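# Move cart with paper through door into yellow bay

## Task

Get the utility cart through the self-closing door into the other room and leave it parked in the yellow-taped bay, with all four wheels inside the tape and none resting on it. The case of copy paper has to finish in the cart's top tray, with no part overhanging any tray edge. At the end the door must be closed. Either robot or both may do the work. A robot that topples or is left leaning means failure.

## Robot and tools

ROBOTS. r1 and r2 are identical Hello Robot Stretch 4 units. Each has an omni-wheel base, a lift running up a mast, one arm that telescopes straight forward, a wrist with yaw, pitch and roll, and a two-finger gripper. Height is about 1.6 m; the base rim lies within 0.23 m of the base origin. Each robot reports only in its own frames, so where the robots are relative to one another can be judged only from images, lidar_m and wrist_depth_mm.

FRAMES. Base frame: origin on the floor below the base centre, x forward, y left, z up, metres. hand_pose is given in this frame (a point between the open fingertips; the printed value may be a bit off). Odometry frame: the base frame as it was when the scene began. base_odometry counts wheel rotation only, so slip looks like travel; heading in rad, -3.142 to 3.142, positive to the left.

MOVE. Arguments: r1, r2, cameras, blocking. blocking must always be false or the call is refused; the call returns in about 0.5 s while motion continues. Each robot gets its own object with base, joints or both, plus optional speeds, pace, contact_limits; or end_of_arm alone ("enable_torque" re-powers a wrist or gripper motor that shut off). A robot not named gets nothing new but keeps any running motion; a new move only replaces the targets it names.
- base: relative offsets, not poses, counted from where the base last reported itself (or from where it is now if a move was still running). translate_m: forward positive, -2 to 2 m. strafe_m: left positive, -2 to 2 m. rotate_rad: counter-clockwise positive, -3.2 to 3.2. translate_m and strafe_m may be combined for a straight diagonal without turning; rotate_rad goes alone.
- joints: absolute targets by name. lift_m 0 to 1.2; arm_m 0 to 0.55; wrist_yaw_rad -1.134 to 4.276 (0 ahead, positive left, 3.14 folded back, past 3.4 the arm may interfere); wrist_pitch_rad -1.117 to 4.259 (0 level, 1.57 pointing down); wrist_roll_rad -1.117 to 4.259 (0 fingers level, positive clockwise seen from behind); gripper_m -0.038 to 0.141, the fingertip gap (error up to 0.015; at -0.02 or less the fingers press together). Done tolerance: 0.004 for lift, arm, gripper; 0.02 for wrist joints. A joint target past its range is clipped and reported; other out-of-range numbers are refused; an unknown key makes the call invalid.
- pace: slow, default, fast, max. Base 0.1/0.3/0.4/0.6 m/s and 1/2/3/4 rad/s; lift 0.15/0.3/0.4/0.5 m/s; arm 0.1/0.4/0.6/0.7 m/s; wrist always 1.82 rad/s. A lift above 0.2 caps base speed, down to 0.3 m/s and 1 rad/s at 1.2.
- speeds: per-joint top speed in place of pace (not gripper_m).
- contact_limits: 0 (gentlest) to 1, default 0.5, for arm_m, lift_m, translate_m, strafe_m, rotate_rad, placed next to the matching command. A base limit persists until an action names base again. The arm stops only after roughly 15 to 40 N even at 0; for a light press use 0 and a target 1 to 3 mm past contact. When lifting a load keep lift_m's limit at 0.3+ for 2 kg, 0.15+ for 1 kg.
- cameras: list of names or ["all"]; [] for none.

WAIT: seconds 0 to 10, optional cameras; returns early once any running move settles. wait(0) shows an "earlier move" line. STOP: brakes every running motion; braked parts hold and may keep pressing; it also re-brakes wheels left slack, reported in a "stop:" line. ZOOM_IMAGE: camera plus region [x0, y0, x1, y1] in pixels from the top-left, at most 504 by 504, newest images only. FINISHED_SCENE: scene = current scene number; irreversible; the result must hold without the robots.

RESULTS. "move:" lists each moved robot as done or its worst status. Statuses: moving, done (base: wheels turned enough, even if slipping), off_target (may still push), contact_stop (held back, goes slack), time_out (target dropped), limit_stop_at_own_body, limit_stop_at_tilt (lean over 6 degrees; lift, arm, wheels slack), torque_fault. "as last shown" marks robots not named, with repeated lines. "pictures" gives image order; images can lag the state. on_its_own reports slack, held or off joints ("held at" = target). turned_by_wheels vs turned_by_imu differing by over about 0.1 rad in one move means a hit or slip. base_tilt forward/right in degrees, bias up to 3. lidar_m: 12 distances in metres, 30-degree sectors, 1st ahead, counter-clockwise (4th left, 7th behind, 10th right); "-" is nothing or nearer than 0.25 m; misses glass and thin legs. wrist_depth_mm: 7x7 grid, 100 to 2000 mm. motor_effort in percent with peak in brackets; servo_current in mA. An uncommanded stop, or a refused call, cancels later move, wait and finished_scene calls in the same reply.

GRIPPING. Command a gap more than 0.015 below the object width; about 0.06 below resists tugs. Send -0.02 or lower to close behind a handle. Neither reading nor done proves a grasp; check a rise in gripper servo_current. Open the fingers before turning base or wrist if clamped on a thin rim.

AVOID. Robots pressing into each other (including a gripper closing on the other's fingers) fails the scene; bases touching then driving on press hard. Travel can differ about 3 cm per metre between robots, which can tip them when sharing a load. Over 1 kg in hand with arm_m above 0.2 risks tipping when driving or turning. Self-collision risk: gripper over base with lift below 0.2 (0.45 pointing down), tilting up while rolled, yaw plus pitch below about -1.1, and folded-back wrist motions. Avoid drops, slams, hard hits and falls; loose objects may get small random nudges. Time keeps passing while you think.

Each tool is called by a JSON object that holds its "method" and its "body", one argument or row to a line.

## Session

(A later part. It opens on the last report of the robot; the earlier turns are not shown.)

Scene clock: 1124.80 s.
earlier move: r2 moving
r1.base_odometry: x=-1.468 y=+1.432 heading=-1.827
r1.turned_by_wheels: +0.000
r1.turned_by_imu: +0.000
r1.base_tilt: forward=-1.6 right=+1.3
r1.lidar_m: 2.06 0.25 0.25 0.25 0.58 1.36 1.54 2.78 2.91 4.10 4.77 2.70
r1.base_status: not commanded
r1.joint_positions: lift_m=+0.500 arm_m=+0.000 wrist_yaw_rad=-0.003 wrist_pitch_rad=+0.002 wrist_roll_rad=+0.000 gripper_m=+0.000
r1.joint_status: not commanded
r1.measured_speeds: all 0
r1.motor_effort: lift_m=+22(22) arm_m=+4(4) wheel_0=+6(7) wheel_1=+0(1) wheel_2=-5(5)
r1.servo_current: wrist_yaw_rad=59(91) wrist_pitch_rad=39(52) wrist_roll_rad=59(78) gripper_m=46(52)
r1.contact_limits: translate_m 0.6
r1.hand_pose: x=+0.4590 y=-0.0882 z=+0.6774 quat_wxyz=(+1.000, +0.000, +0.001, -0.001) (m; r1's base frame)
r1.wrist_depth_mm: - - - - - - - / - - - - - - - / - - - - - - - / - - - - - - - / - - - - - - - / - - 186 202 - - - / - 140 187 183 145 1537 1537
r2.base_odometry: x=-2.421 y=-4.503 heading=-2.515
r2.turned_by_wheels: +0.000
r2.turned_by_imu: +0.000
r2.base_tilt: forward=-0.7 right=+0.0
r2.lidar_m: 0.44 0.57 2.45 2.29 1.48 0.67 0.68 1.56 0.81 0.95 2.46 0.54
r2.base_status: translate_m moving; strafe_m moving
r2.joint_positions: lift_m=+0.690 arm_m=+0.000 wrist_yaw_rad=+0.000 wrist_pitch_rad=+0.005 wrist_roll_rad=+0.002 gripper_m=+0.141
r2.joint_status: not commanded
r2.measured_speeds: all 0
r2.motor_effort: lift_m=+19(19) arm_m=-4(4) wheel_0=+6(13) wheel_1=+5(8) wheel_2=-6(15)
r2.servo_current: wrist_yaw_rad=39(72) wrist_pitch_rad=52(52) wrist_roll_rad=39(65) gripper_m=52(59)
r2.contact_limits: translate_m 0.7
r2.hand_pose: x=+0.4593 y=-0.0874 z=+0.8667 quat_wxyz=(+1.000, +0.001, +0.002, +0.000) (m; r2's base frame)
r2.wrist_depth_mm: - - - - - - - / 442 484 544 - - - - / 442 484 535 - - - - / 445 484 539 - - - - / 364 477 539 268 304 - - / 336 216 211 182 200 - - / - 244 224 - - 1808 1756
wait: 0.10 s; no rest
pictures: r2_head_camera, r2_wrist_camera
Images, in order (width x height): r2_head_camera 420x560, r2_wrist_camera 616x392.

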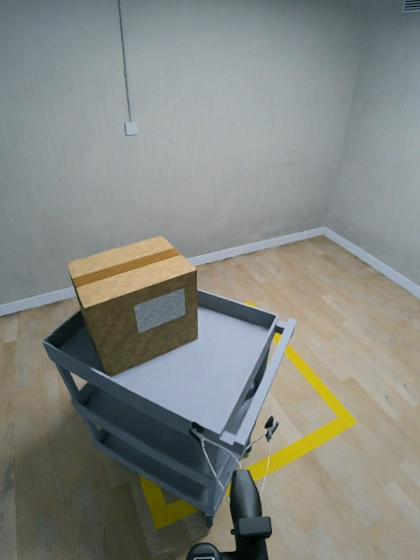

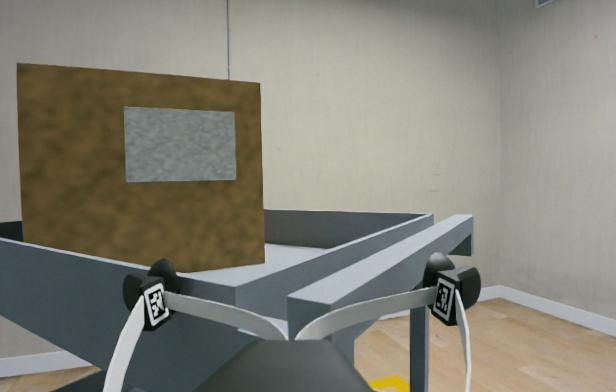

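{"method": "move", "body": {
  "blocking": false,
  "r2": {"base":{"translate_m":-0.16},"pace":"default"}
}}

{"method": "wait", "body": {
  "seconds": 1.3
}}

{"method": "move", "body": {
  "blocking": false,
  "r2": {"base":{"translate_m":0.233,"strafe_m":0.595},"pace":"default"}
}}

{"method": "wait", "body": {
  "seconds": 3.2
}}

{"method": "move", "body": {
  "blocking": false,
  "r2": {"base":{"rotate_rad":-0.487},"pace":"default"}
}}

{"method": "wait", "body": {
  "seconds": 1.2,
  "cameras": ["r2_head_camera","r2_wrist_camera"]
}}

Scene clock: 1155.00 s.
earlier move: r2 done
move: r2 moving
r1: as last shown
r1.lidar_m: 2.06 0.25 0.25 0.25 0.58 1.34 1.50 2.78 2.93 4.08 4.78 2.67
r1.motor_effort: lift_m=+22(22) arm_m=+4(4) wheel_0=+6(6) wheel_1=+1(1) wheel_2=-5(5)
r1.servo_current: wrist_yaw_rad=65(72) wrist_pitch_rad=33(52) wrist_roll_rad=52(59) gripper_m=39(46)
r1.contact_limits: translate_m 0.6
r1.wrist_depth_mm: - - - - - - - / - - - - - - - / - - - - - - - / - - - - - - - / - - - - - - - / - - 186 204 - - - / - 140 187 183 145 1576 1576
r2.base_odometry: x=-2.396 y=-4.484 heading=-2.516
r2.turned_by_wheels: +0.000
r2.turned_by_imu: +0.000
r2.base_tilt: forward=-0.6 right=+0.1
r2.lidar_m: 0.46 0.61 2.50 2.26 1.40 0.67 0.66 1.53 0.81 0.86 2.47 0.57
r2.base_status: translate_m moving
r2.joint_positions: lift_m=+0.690 arm_m=+0.000 wrist_yaw_rad=+0.000 wrist_pitch_rad=+0.005 wrist_roll_rad=+0.002 gripper_m=+0.141
r2.joint_status: not commanded
r2.measured_speeds: translate_m=-0.121 strafe_m=+0.001 rotate_rad=+0.000 lift_m=+0.000 arm_m=+0.000 wrist_yaw_rad=+0.000 wrist_pitch_rad=+0.000 wrist_roll_rad=+0.000
r2.motor_effort: lift_m=+19(19) arm_m=-4(4) wheel_0=-5(9) wheel_1=-7(9) wheel_2=+11(13)
r2.servo_current: wrist_yaw_rad=46(52) wrist_pitch_rad=46(46) wrist_roll_rad=39(52) gripper_m=52(52)
r2.hand_pose: x=+0.4593 y=-0.0874 z=+0.8667 quat_wxyz=(+1.000, +0.001, +0.002, +0.000) (m; r2's base frame)
r2.wrist_depth_mm: - - - - - - - / 462 504 580 - - - - / 466 504 554 - - - - / 473 504 559 - - - - / 397 484 554 279 342 - - / 368 296 237 204 232 - - / - 290 244 - 615 1756 1808
pictures: none

Scene clock: 1156.30 s.
earlier move: r2 moving
r1.base_odometry: x=-1.468 y=+1.432 heading=-1.827
r1.turned_by_wheels: +0.000
r1.turned_by_imu: +0.000
r1.base_tilt: forward=-1.6 right=+1.3
r1.lidar_m: 2.05 0.25 0.25 0.25 0.62 1.33 1.51 2.77 2.93 4.06 4.77 2.70
r1.base_status: not commanded
r1.joint_positions: lift_m=+0.500 arm_m=+0.000 wrist_yaw_rad=-0.003 wrist_pitch_rad=+0.002 wrist_roll_rad=+0.000 gripper_m=+0.000
r1.joint_status: not commanded
r1.measured_speeds: all 0
r1.motor_effort: lift_m=+22(22) arm_m=+4(4) wheel_0=+6(7) wheel_1=+1(1) wheel_2=-5(5)
r1.servo_current: wrist_yaw_rad=46(72) wrist_pitch_rad=39(52) wrist_roll_rad=46(59) gripper_m=46(46)
r1.contact_limits: translate_m 0.6
r1.hand_pose: x=+0.4590 y=-0.0882 z=+0.6774 quat_wxyz=(+1.000, +0.000, +0.001, -0.001) (m; r1's base frame)
r1.wrist_depth_mm: - - - - - - - / - - - - - - - / - - - - - - - / - - - - - - - / - - - - - - - / - - 186 203 - - - / - 140 187 183 145 1576 1661
r2.base_odometry: x=-2.291 y=-4.409 heading=-2.516
r2.turned_by_wheels: +0.000
r2.turned_by_imu: +0.000
r2.base_tilt: forward=-0.7 right=+0.1
r2.lidar_m: 0.57 0.76 2.61 2.23 1.08 0.54 0.58 1.45 0.83 0.76 2.51 0.76
r2.base_status: translate_m moving
r2.joint_positions: lift_m=+0.690 arm_m=+0.000 wrist_yaw_rad=+0.000 wrist_pitch_rad=+0.005 wrist_roll_rad=+0.002 gripper_m=+0.141
r2.joint_status: not commanded
r2.measured_speeds: all 0
r2.motor_effort: lift_m=+19(19) arm_m=-4(4) wheel_0=-3(10) wheel_1=-3(9) wheel_2=+4(13)
r2.servo_current: wrist_yaw_rad=46(59) wrist_pitch_rad=39(52) wrist_roll_rad=46(59) gripper_m=46(59)
r2.hand_pose: x=+0.4593 y=-0.0874 z=+0.8667 quat_wxyz=(+1.000, +0.001, +0.002, +0.000) (m; r2's base frame)
r2.wrist_depth_mm: - - - - - - - / - - - - - - - / - 609 676 - - - - / - 609 683 - - - - / 569 492 399 366 640 - - / - 200 382 334 741 - - / - - - - - 1808 1808
wait: 1.30 s; no rest
pictures: none

Scene clock: 1156.80 s.
earlier move: r2 done
move: r2 moving
r1: as last shown
r1.base_tilt: forward=-1.5 right=+1.2
r1.lidar_m: 2.06 0.26 0.25 0.25 0.59 1.33 1.52 2.79 2.93 4.08 4.76 2.69
r1.motor_effort: lift_m=+22(22) arm_m=+4(4) wheel_0=+6(6) wheel_1=+1(1) wheel_2=-5(5)
r1.servo_current: wrist_yaw_rad=59(59) wrist_pitch_rad=39(46) wrist_roll_rad=39(52) gripper_m=46(46)
r1.contact_limits: translate_m 0.6
r1.wrist_depth_mm: - - - - - - - / - - - - - - - / - - - - - - - / - - - - - - - / - - - - - - - / - - 186 203 - - - / - 140 188 183 145 1537 1576
r2.base_odometry: x=-2.283 y=-4.439 heading=-2.516
r2.turned_by_wheels: +0.000
r2.turned_by_imu: +0.000
r2.base_tilt: forward=-0.7 right=+0.1
r2.lidar_m: 0.56 0.77 2.60 2.23 1.14 0.54 0.53 1.46 0.87 0.80 2.54 0.72
r2.base_status: translate_m moving; strafe_m moving
r2.joint_positions: lift_m=+0.690 arm_m=+0.000 wrist_yaw_rad=+0.000 wrist_pitch_rad=+0.005 wrist_roll_rad=+0.002 gripper_m=+0.141
r2.joint_status: not commanded
r2.measured_speeds: translate_m=+0.044 strafe_m=+0.114 rotate_rad=+0.006 lift_m=+0.000 arm_m=+0.000 wrist_yaw_rad=+0.000 wrist_pitch_rad=+0.000 wrist_roll_rad=+0.000
r2.motor_effort: lift_m=+19(19) arm_m=-4(4) wheel_0=-6(11) wheel_1=+12(12) wheel_2=-9(9)
r2.servo_current: wrist_yaw_rad=39(52) wrist_pitch_rad=39(46) wrist_roll_rad=46(59) gripper_m=52(59)
r2.hand_pose: x=+0.4593 y=-0.0874 z=+0.8667 quat_wxyz=(+1.000, +0.001, +0.002, +0.000) (m; r2's base frame)
r2.wrist_depth_mm: - - - - - - - / - 609 - - - - - / - 603 654 - - - - / - 603 661 - - - - / 574 492 413 359 424 - - / - 196 384 330 211 - - / - - - - - 1756 1863
pictures: none

Scene clock: 1159.90 s.
earlier move: r2 done
r1.base_odometry: x=-1.468 y=+1.432 heading=-1.827
r1.turned_by_wheels: +0.000
r1.turned_by_imu: +0.000
r1.base_tilt: forward=-1.6 right=+1.3
r1.lidar_m: 2.06 0.25 0.25 0.26 0.60 1.35 1.52 2.77 2.90 4.11 4.78 2.71
r1.base_status: not commanded
r1.joint_positions: lift_m=+0.500 arm_m=+0.000 wrist_yaw_rad=-0.003 wrist_pitch_rad=+0.002 wrist_roll_rad=+0.000 gripper_m=+0.000
r1.joint_status: not commanded
r1.measured_speeds: all 0
r1.motor_effort: lift_m=+22(22) arm_m=+4(4) wheel_0=+6(7) wheel_1=+0(1) wheel_2=-5(5)
r1.servo_current: wrist_yaw_rad=52(72) wrist_pitch_rad=46(52) wrist_roll_rad=52(59) gripper_m=46(52)
r1.contact_limits: translate_m 0.6
r1.hand_pose: x=+0.4590 y=-0.0882 z=+0.6774 quat_wxyz=(+1.000, +0.000, +0.001, -0.001) (m; r1's base frame)
r1.wrist_depth_mm: - - - - - - - / - - - - - - - / - - - - - - - / - - - - - - - / - - - - - - - / - - 186 203 - - - / - 140 188 182 145 1537 1576
r2.base_odometry: x=-2.132 y=-5.027 heading=-2.516
r2.turned_by_wheels: +0.000
r2.turned_by_imu: +0.001
r2.base_tilt: forward=-0.7 right=+0.0
r2.lidar_m: 0.66 1.96 2.14 1.77 1.73 1.08 0.84 0.81 1.44 1.42 0.66 0.60
r2.base_status: done
r2.joint_positions: lift_m=+0.690 arm_m=+0.000 wrist_yaw_rad=+0.000 wrist_pitch_rad=+0.005 wrist_roll_rad=+0.002 gripper_m=+0.141
r2.joint_status: not commanded
r2.measured_speeds: all 0
r2.motor_effort: lift_m=+19(19) arm_m=-4(4) wheel_0=-2(12) wheel_1=+3(13) wheel_2=-5(9)
r2.servo_current: wrist_yaw_rad=52(59) wrist_pitch_rad=39(52) wrist_roll_rad=65(65) gripper_m=52(59)
r2.hand_pose: x=+0.4593 y=-0.0874 z=+0.8667 quat_wxyz=(+1.000, +0.001, +0.002, +0.000) (m; r2's base frame)
r2.wrist_depth_mm: - - - - - - 340 / - - - - - 410 342 / - - - - - 407 334 / - - - - - 410 340 / - - - - 394 343 319 / - 190 - 157 377 327 312 / - - - - - - 1756
wait: 3.10 of 3.2 s (r2 has come to rest)
pictures: none

Scene clock: 1160.40 s.
move: r2 moving
r1: as last shown
r1.lidar_m: 2.04 0.25 0.25 0.25 0.61 1.33 1.52 2.76 2.91 4.06 4.78 2.69
r1.motor_effort: lift_m=+22(22) arm_m=+4(4) wheel_0=+6(7) wheel_1=+1(1) wheel_2=-5(5)
r1.servo_current: wrist_yaw_rad=46(65) wrist_pitch_rad=46(52) wrist_roll_rad=59(65) gripper_m=39(46)
r1.contact_limits: translate_m 0.6
r1.wrist_depth_mm: - - - - - - - / - - - - - - - / - - - - - - - / - - - - - - - / - - - - - - - / - - 186 203 - - - / - 140 187 183 145 1618 1576
r2.base_odometry: x=-2.132 y=-5.027 heading=-2.767
r2.turned_by_wheels: -0.251
r2.turned_by_imu: -0.244
r2.base_tilt: forward=-0.7 right=+0.0
r2.lidar_m: 0.61 1.96 1.99 1.86 1.73 1.36 0.94 0.81 1.84 1.43 0.71 0.62
r2.base_status: rotate_rad moving
r2.joint_positions: lift_m=+0.690 arm_m=+0.000 wrist_yaw_rad=+0.000 wrist_pitch_rad=+0.005 wrist_roll_rad=+0.002 gripper_m=+0.141
r2.joint_status: not commanded
r2.measured_speeds: translate_m=-0.002 strafe_m=+0.000 rotate_rad=-0.961 lift_m=+0.000 arm_m=+0.000 wrist_yaw_rad=+0.000 wrist_pitch_rad=+0.000 wrist_roll_rad=+0.000
r2.motor_effort: lift_m=+19(19) arm_m=-4(4) wheel_0=+10(10) wheel_1=+10(10) wheel_2=+10(11)
r2.servo_current: wrist_yaw_rad=46(65) wrist_pitch_rad=46(52) wrist_roll_rad=52(59) gripper_m=59(59)
r2.hand_pose: x=+0.4593 y=-0.0874 z=+0.8667 quat_wxyz=(+1.000, +0.001, +0.002, +0.000) (m; r2's base frame)
r2.wrist_depth_mm: - - - - - - - / - - - 530 413 508 - / - - - 512 413 508 - / - - - 517 418 512 - / - - 430 402 375 342 325 / - 190 196 392 366 336 325 / - - 1708 - - - 1863
pictures: none

Scene clock: 1161.20 s.
earlier move: r2 done
r1.base_odometry: x=-1.468 y=+1.432 heading=-1.827
r1.turned_by_wheels: +0.000
r1.turned_by_imu: +0.000
r1.base_tilt: forward=-1.6 right=+1.2
r1.lidar_m: 2.04 0.25 0.25 0.25 0.61 1.34 1.54 2.76 2.92 4.04 4.76 2.70
r1.base_status: not commanded
r1.joint_positions: lift_m=+0.500 arm_m=+0.000 wrist_yaw_rad=-0.003 wrist_pitch_rad=+0.002 wrist_roll_rad=+0.000 gripper_m=+0.000
r1.joint_status: not commanded
r1.measured_speeds: all 0
r1.motor_effort: lift_m=+22(22) arm_m=+4(4) wheel_0=+6(7) wheel_1=+1(1) wheel_2=-5(5)
r1.servo_current: wrist_yaw_rad=65(65) wrist_pitch_rad=39(52) wrist_roll_rad=39(65) gripper_m=39(52)
r1.contact_limits: translate_m 0.6
r1.hand_pose: x=+0.4590 y=-0.0882 z=+0.6774 quat_wxyz=(+1.000, +0.000, +0.001, -0.001) (m; r1's base frame)
r1.wrist_depth_mm: - - - - - - - / - - - - - - - / - - - - - - - / - - - - - - - / - - - - - - - / - - 186 204 - - - / - 140 188 183 145 1537 1661
r2.base_odometry: x=-2.132 y=-5.027 heading=-3.002
r2.turned_by_wheels: -0.236
r2.turned_by_imu: -0.230
r2.base_tilt: forward=-0.7 right=+0.1
r2.lidar_m: 0.61 0.66 1.95 2.15 1.75 1.72 1.03 0.84 0.80 1.42 1.51 0.64
r2.base_status: done
r2.joint_positions: lift_m=+0.690 arm_m=+0.000 wrist_yaw_rad=+0.000 wrist_pitch_rad=+0.005 wrist_roll_rad=+0.002 gripper_m=+0.141
r2.joint_status: not commanded
r2.measured_speeds: all 0
r2.motor_effort: lift_m=+19(19) arm_m=-4(4) wheel_0=+2(10) wheel_1=+2(10) wheel_2=+5(11)
r2.servo_current: wrist_yaw_rad=39(65) wrist_pitch_rad=39(52) wrist_roll_rad=46(59) gripper_m=52(59)
r2.hand_pose: x=+0.4593 y=-0.0874 z=+0.8667 quat_wxyz=(+1.000, +0.001, +0.002, +0.000) (m; r2's base frame)
r2.wrist_depth_mm: - - - - - - - / - 525 449 544 - - - / - 530 455 521 - - - / - 539 459 517 - - - / 410 410 399 397 389 384 377 / - 200 402 397 392 384 402 / - 1863 831 - - 1756 404
wait: 0.80 of 1.2 s (r2 has come to rest)
pictures: r2_head_camera, r2_wrist_camera
Images, in order (width x height): r2_head_camera 420x560, r2_wrist_camera 616x392.

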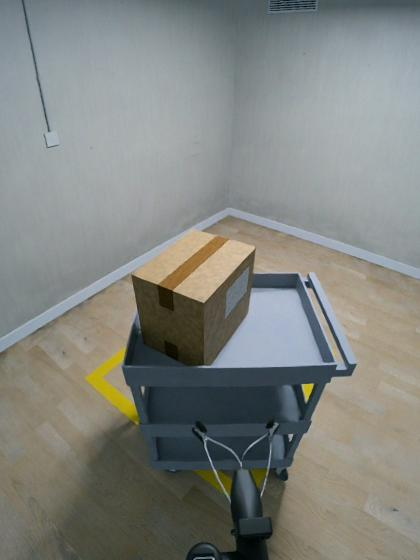

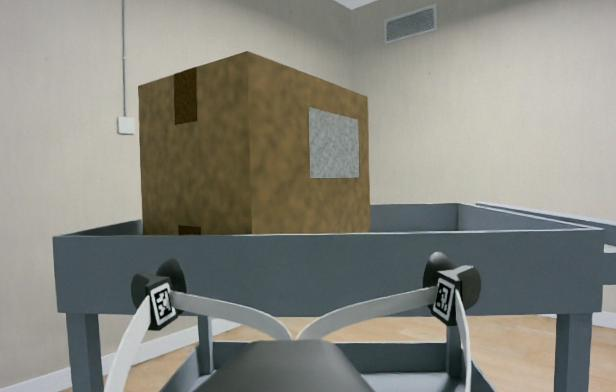

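{"method": "move", "body": {
  "blocking": false,
  "r2": {"base":{"translate_m":0.46},"joints":{"lift_m":0.668},"pace":"slow","contact_limits":{"translate_m":0.7}}
}}

{"method": "wait", "body": {
  "seconds": 5.2
}}

{"method": "wait", "body": {
  "seconds": 0.1,
  "cameras": ["r2_head_camera","r2_head_left_camera","r2_wrist_camera"]
}}

Scene clock: 1177.80 s.
move: r2 moving
r1: as last shown
r1.lidar_m: 2.03 0.26 0.25 0.27 0.59 1.35 1.51 2.78 2.93 4.07 4.77 2.67
r1.motor_effort: lift_m=+22(22) arm_m=+4(4) wheel_0=+6(6) wheel_1=+1(1) wheel_2=-5(5)
r1.servo_current: wrist_yaw_rad=52(59) wrist_pitch_rad=39(52) wrist_roll_rad=52(65) gripper_m=46(46)
r1.contact_limits: translate_m 0.6
r1.wrist_depth_mm: - - - - - - - / - - - - - - - / - - - - - - - / - - - - - - - / - - - - - - - / - - 187 203 - - - / - 140 187 183 145 1537 1576
r2.base_odometry: x=-2.144 y=-5.029 heading=-3.002
r2.turned_by_wheels: +0.000
r2.turned_by_imu: +0.001
r2.base_tilt: forward=-0.7 right=+0.0
r2.lidar_m: 0.58 0.63 1.94 2.18 1.75 1.76 1.08 0.85 0.83 1.40 1.52 0.62
r2.base_status: translate_m moving
r2.joint_positions: lift_m=+0.671 arm_m=+0.000 wrist_yaw_rad=+0.000 wrist_pitch_rad=+0.005 wrist_roll_rad=+0.002 gripper_m=+0.141
r2.joint_status: lift_m moving
r2.measured_speeds: translate_m=+0.048 strafe_m=+0.000 rotate_rad=+0.000 lift_m=-0.035 arm_m=+0.000 wrist_yaw_rad=+0.000 wrist_pitch_rad=+0.000 wrist_roll_rad=+0.000
r2.motor_effort: lift_m=+14(16) arm_m=-4(4) wheel_0=+5(6) wheel_1=+7(7) wheel_2=-9(10)
r2.servo_current: wrist_yaw_rad=46(65) wrist_pitch_rad=46(52) wrist_roll_rad=46(52) gripper_m=52(52)
r2.contact_limits: translate_m 0.7
r2.hand_pose: x=+0.4593 y=-0.0874 z=+0.8477 quat_wxyz=(+1.000, +0.001, +0.002, +0.000) (m; r2's base frame)
r2.wrist_depth_mm: - - - - - - - / - 508 439 504 - - - / - 517 439 512 - - - / - 525 449 508 - - - / 402 399 392 384 375 373 366 / - 191 392 384 211 798 - / - 1808 820 - - 1708 1661
pictures: none

Scene clock: 1183.00 s.
earlier move: r2 moving
r1.base_odometry: x=-1.468 y=+1.432 heading=-1.827
r1.turned_by_wheels: +0.000
r1.turned_by_imu: +0.000
r1.base_tilt: forward=-1.6 right=+1.3
r1.lidar_m: 2.05 0.26 0.25 0.27 0.59 1.34 1.49 2.78 2.93 4.06 4.77 2.68
r1.base_status: not commanded
r1.joint_positions: lift_m=+0.500 arm_m=+0.000 wrist_yaw_rad=-0.003 wrist_pitch_rad=+0.002 wrist_roll_rad=+0.000 gripper_m=+0.000
r1.joint_status: not commanded
r1.measured_speeds: all 0
r1.motor_effort: lift_m=+22(22) arm_m=+4(4) wheel_0=+6(7) wheel_1=+1(1) wheel_2=-5(5)
r1.servo_current: wrist_yaw_rad=52(78) wrist_pitch_rad=39(52) wrist_roll_rad=52(72) gripper_m=39(52)
r1.contact_limits: translate_m 0.6
r1.hand_pose: x=+0.4590 y=-0.0882 z=+0.6774 quat_wxyz=(+1.000, +0.000, +0.001, -0.001) (m; r1's base frame)
r1.wrist_depth_mm: - - - - - - - / - - - - - - - / - - - - - - - / - - - - - - - / - - - - - - - / - - 187 203 - - - / - 140 187 183 145 1537 1576
r2.base_odometry: x=-2.587 y=-5.091 heading=-3.002
r2.turned_by_wheels: +0.000
r2.turned_by_imu: +0.001
r2.base_tilt: forward=-0.7 right=+0.1
r2.lidar_m: 0.43 0.40 1.67 1.85 2.04 2.09 1.40 1.15 1.91 1.37 1.99 0.59
r2.base_status: translate_m moving
r2.joint_positions: lift_m=+0.668 arm_m=+0.000 wrist_yaw_rad=-0.003 wrist_pitch_rad=+0.005 wrist_roll_rad=+0.002 gripper_m=+0.141
r2.joint_status: all done
r2.measured_speeds: all 0
r2.motor_effort: lift_m=+14(16) arm_m=+4(5) wheel_0=+4(10) wheel_1=+6(8) wheel_2=-8(15)
r2.servo_current: wrist_yaw_rad=59(65) wrist_pitch_rad=46(52) wrist_roll_rad=52(65) gripper_m=46(59)
r2.contact_limits: translate_m 0.7
r2.hand_pose: x=+0.4590 y=-0.0883 z=+0.8451 quat_wxyz=(+1.000, +0.001, +0.002, -0.001) (m; r2's base frame)
r2.wrist_depth_mm: 285 279 349 - - - - / 287 281 349 - - - - / 289 283 347 - - - - / 293 285 345 - - - - / 222 238 264 291 329 382 430 / 216 226 257 286 319 424 - / 214 229 - - 1863 1756 1708
wait: 5.20 s; no rest
pictures: none

Scene clock: 1183.10 s.
earlier move: r2 moving
r1.base_odometry: x=-1.468 y=+1.432 heading=-1.827
r1.turned_by_wheels: +0.000
r1.turned_by_imu: +0.000
r1.base_tilt: forward=-1.6 right=+1.3
r1.lidar_m: 2.04 0.25 0.25 0.25 0.60 1.35 1.47 2.76 2.91 4.04 4.78 2.70
r1.base_status: not commanded
r1.joint_positions: lift_m=+0.500 arm_m=+0.000 wrist_yaw_rad=-0.003 wrist_pitch_rad=+0.002 wrist_roll_rad=+0.000 gripper_m=+0.000
r1.joint_status: not commanded
r1.measured_speeds: all 0
r1.motor_effort: lift_m=+22(22) arm_m=+4(4) wheel_0=+6(7) wheel_1=+1(1) wheel_2=-5(5)
r1.servo_current: wrist_yaw_rad=52(78) wrist_pitch_rad=46(52) wrist_roll_rad=46(72) gripper_m=39(52)
r1.contact_limits: translate_m 0.6
r1.hand_pose: x=+0.4590 y=-0.0882 z=+0.6774 quat_wxyz=(+1.000, +0.000, +0.001, -0.001) (m; r1's base frame)
r1.wrist_depth_mm: - - - - - - - / - - - - - - - / - - - - - - - / - - - - - - - / - - - - - - - / - - 186 204 - - - / - 140 188 183 145 1537 1576
r2.base_odometry: x=-2.587 y=-5.091 heading=-3.002
r2.turned_by_wheels: +0.000
r2.turned_by_imu: +0.000
r2.base_tilt: forward=-0.7 right=+0.0
r2.lidar_m: 0.41 0.41 1.68 1.86 2.11 2.08 1.38 1.17 1.87 1.38 2.00 0.58
r2.base_status: translate_m moving
r2.joint_positions: lift_m=+0.668 arm_m=+0.000 wrist_yaw_rad=-0.003 wrist_pitch_rad=+0.005 wrist_roll_rad=+0.002 gripper_m=+0.141
r2.joint_status: all done
r2.measured_speeds: all 0
r2.motor_effort: lift_m=+14(16) arm_m=+4(5) wheel_0=+5(10) wheel_1=+4(8) wheel_2=-6(15)
r2.servo_current: wrist_yaw_rad=59(65) wrist_pitch_rad=52(52) wrist_roll_rad=52(65) gripper_m=52(59)
r2.contact_limits: translate_m 0.7
r2.hand_pose: x=+0.4590 y=-0.0883 z=+0.8451 quat_wxyz=(+1.000, +0.001, +0.002, -0.001) (m; r2's base frame)
r2.wrist_depth_mm: 285 279 347 - - - - / 287 281 349 - - - - / 289 283 349 - - - - / 293 285 345 - - - - / 222 237 263 290 327 377 427 / 216 225 257 285 317 424 - / 213 230 - - 1863 1708 1756
wait: 0.10 s; no rest
pictures: r2_head_camera, r2_head_left_camera, r2_wrist_camera
Images, in order (width x height): r2_head_camera 420x560, r2_head_left_camera 420x672, r2_wrist_camera 616x392.

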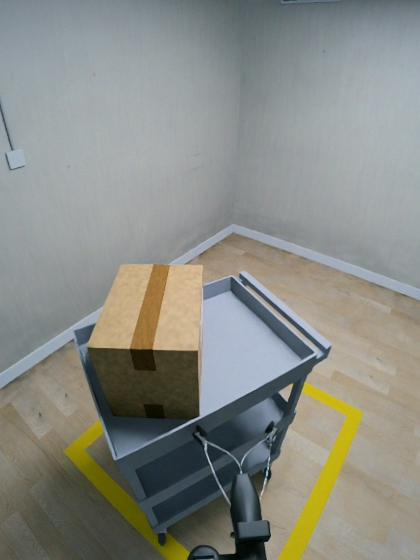

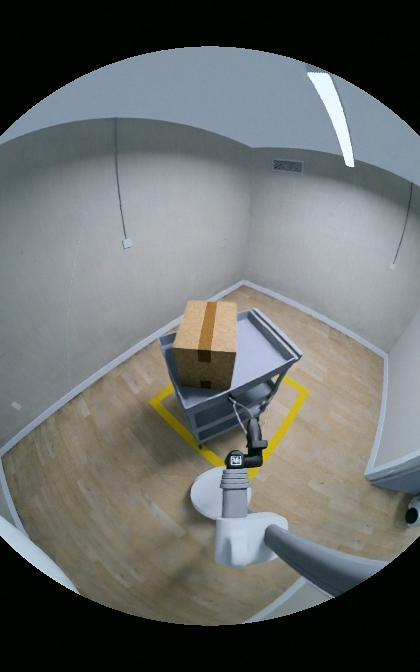

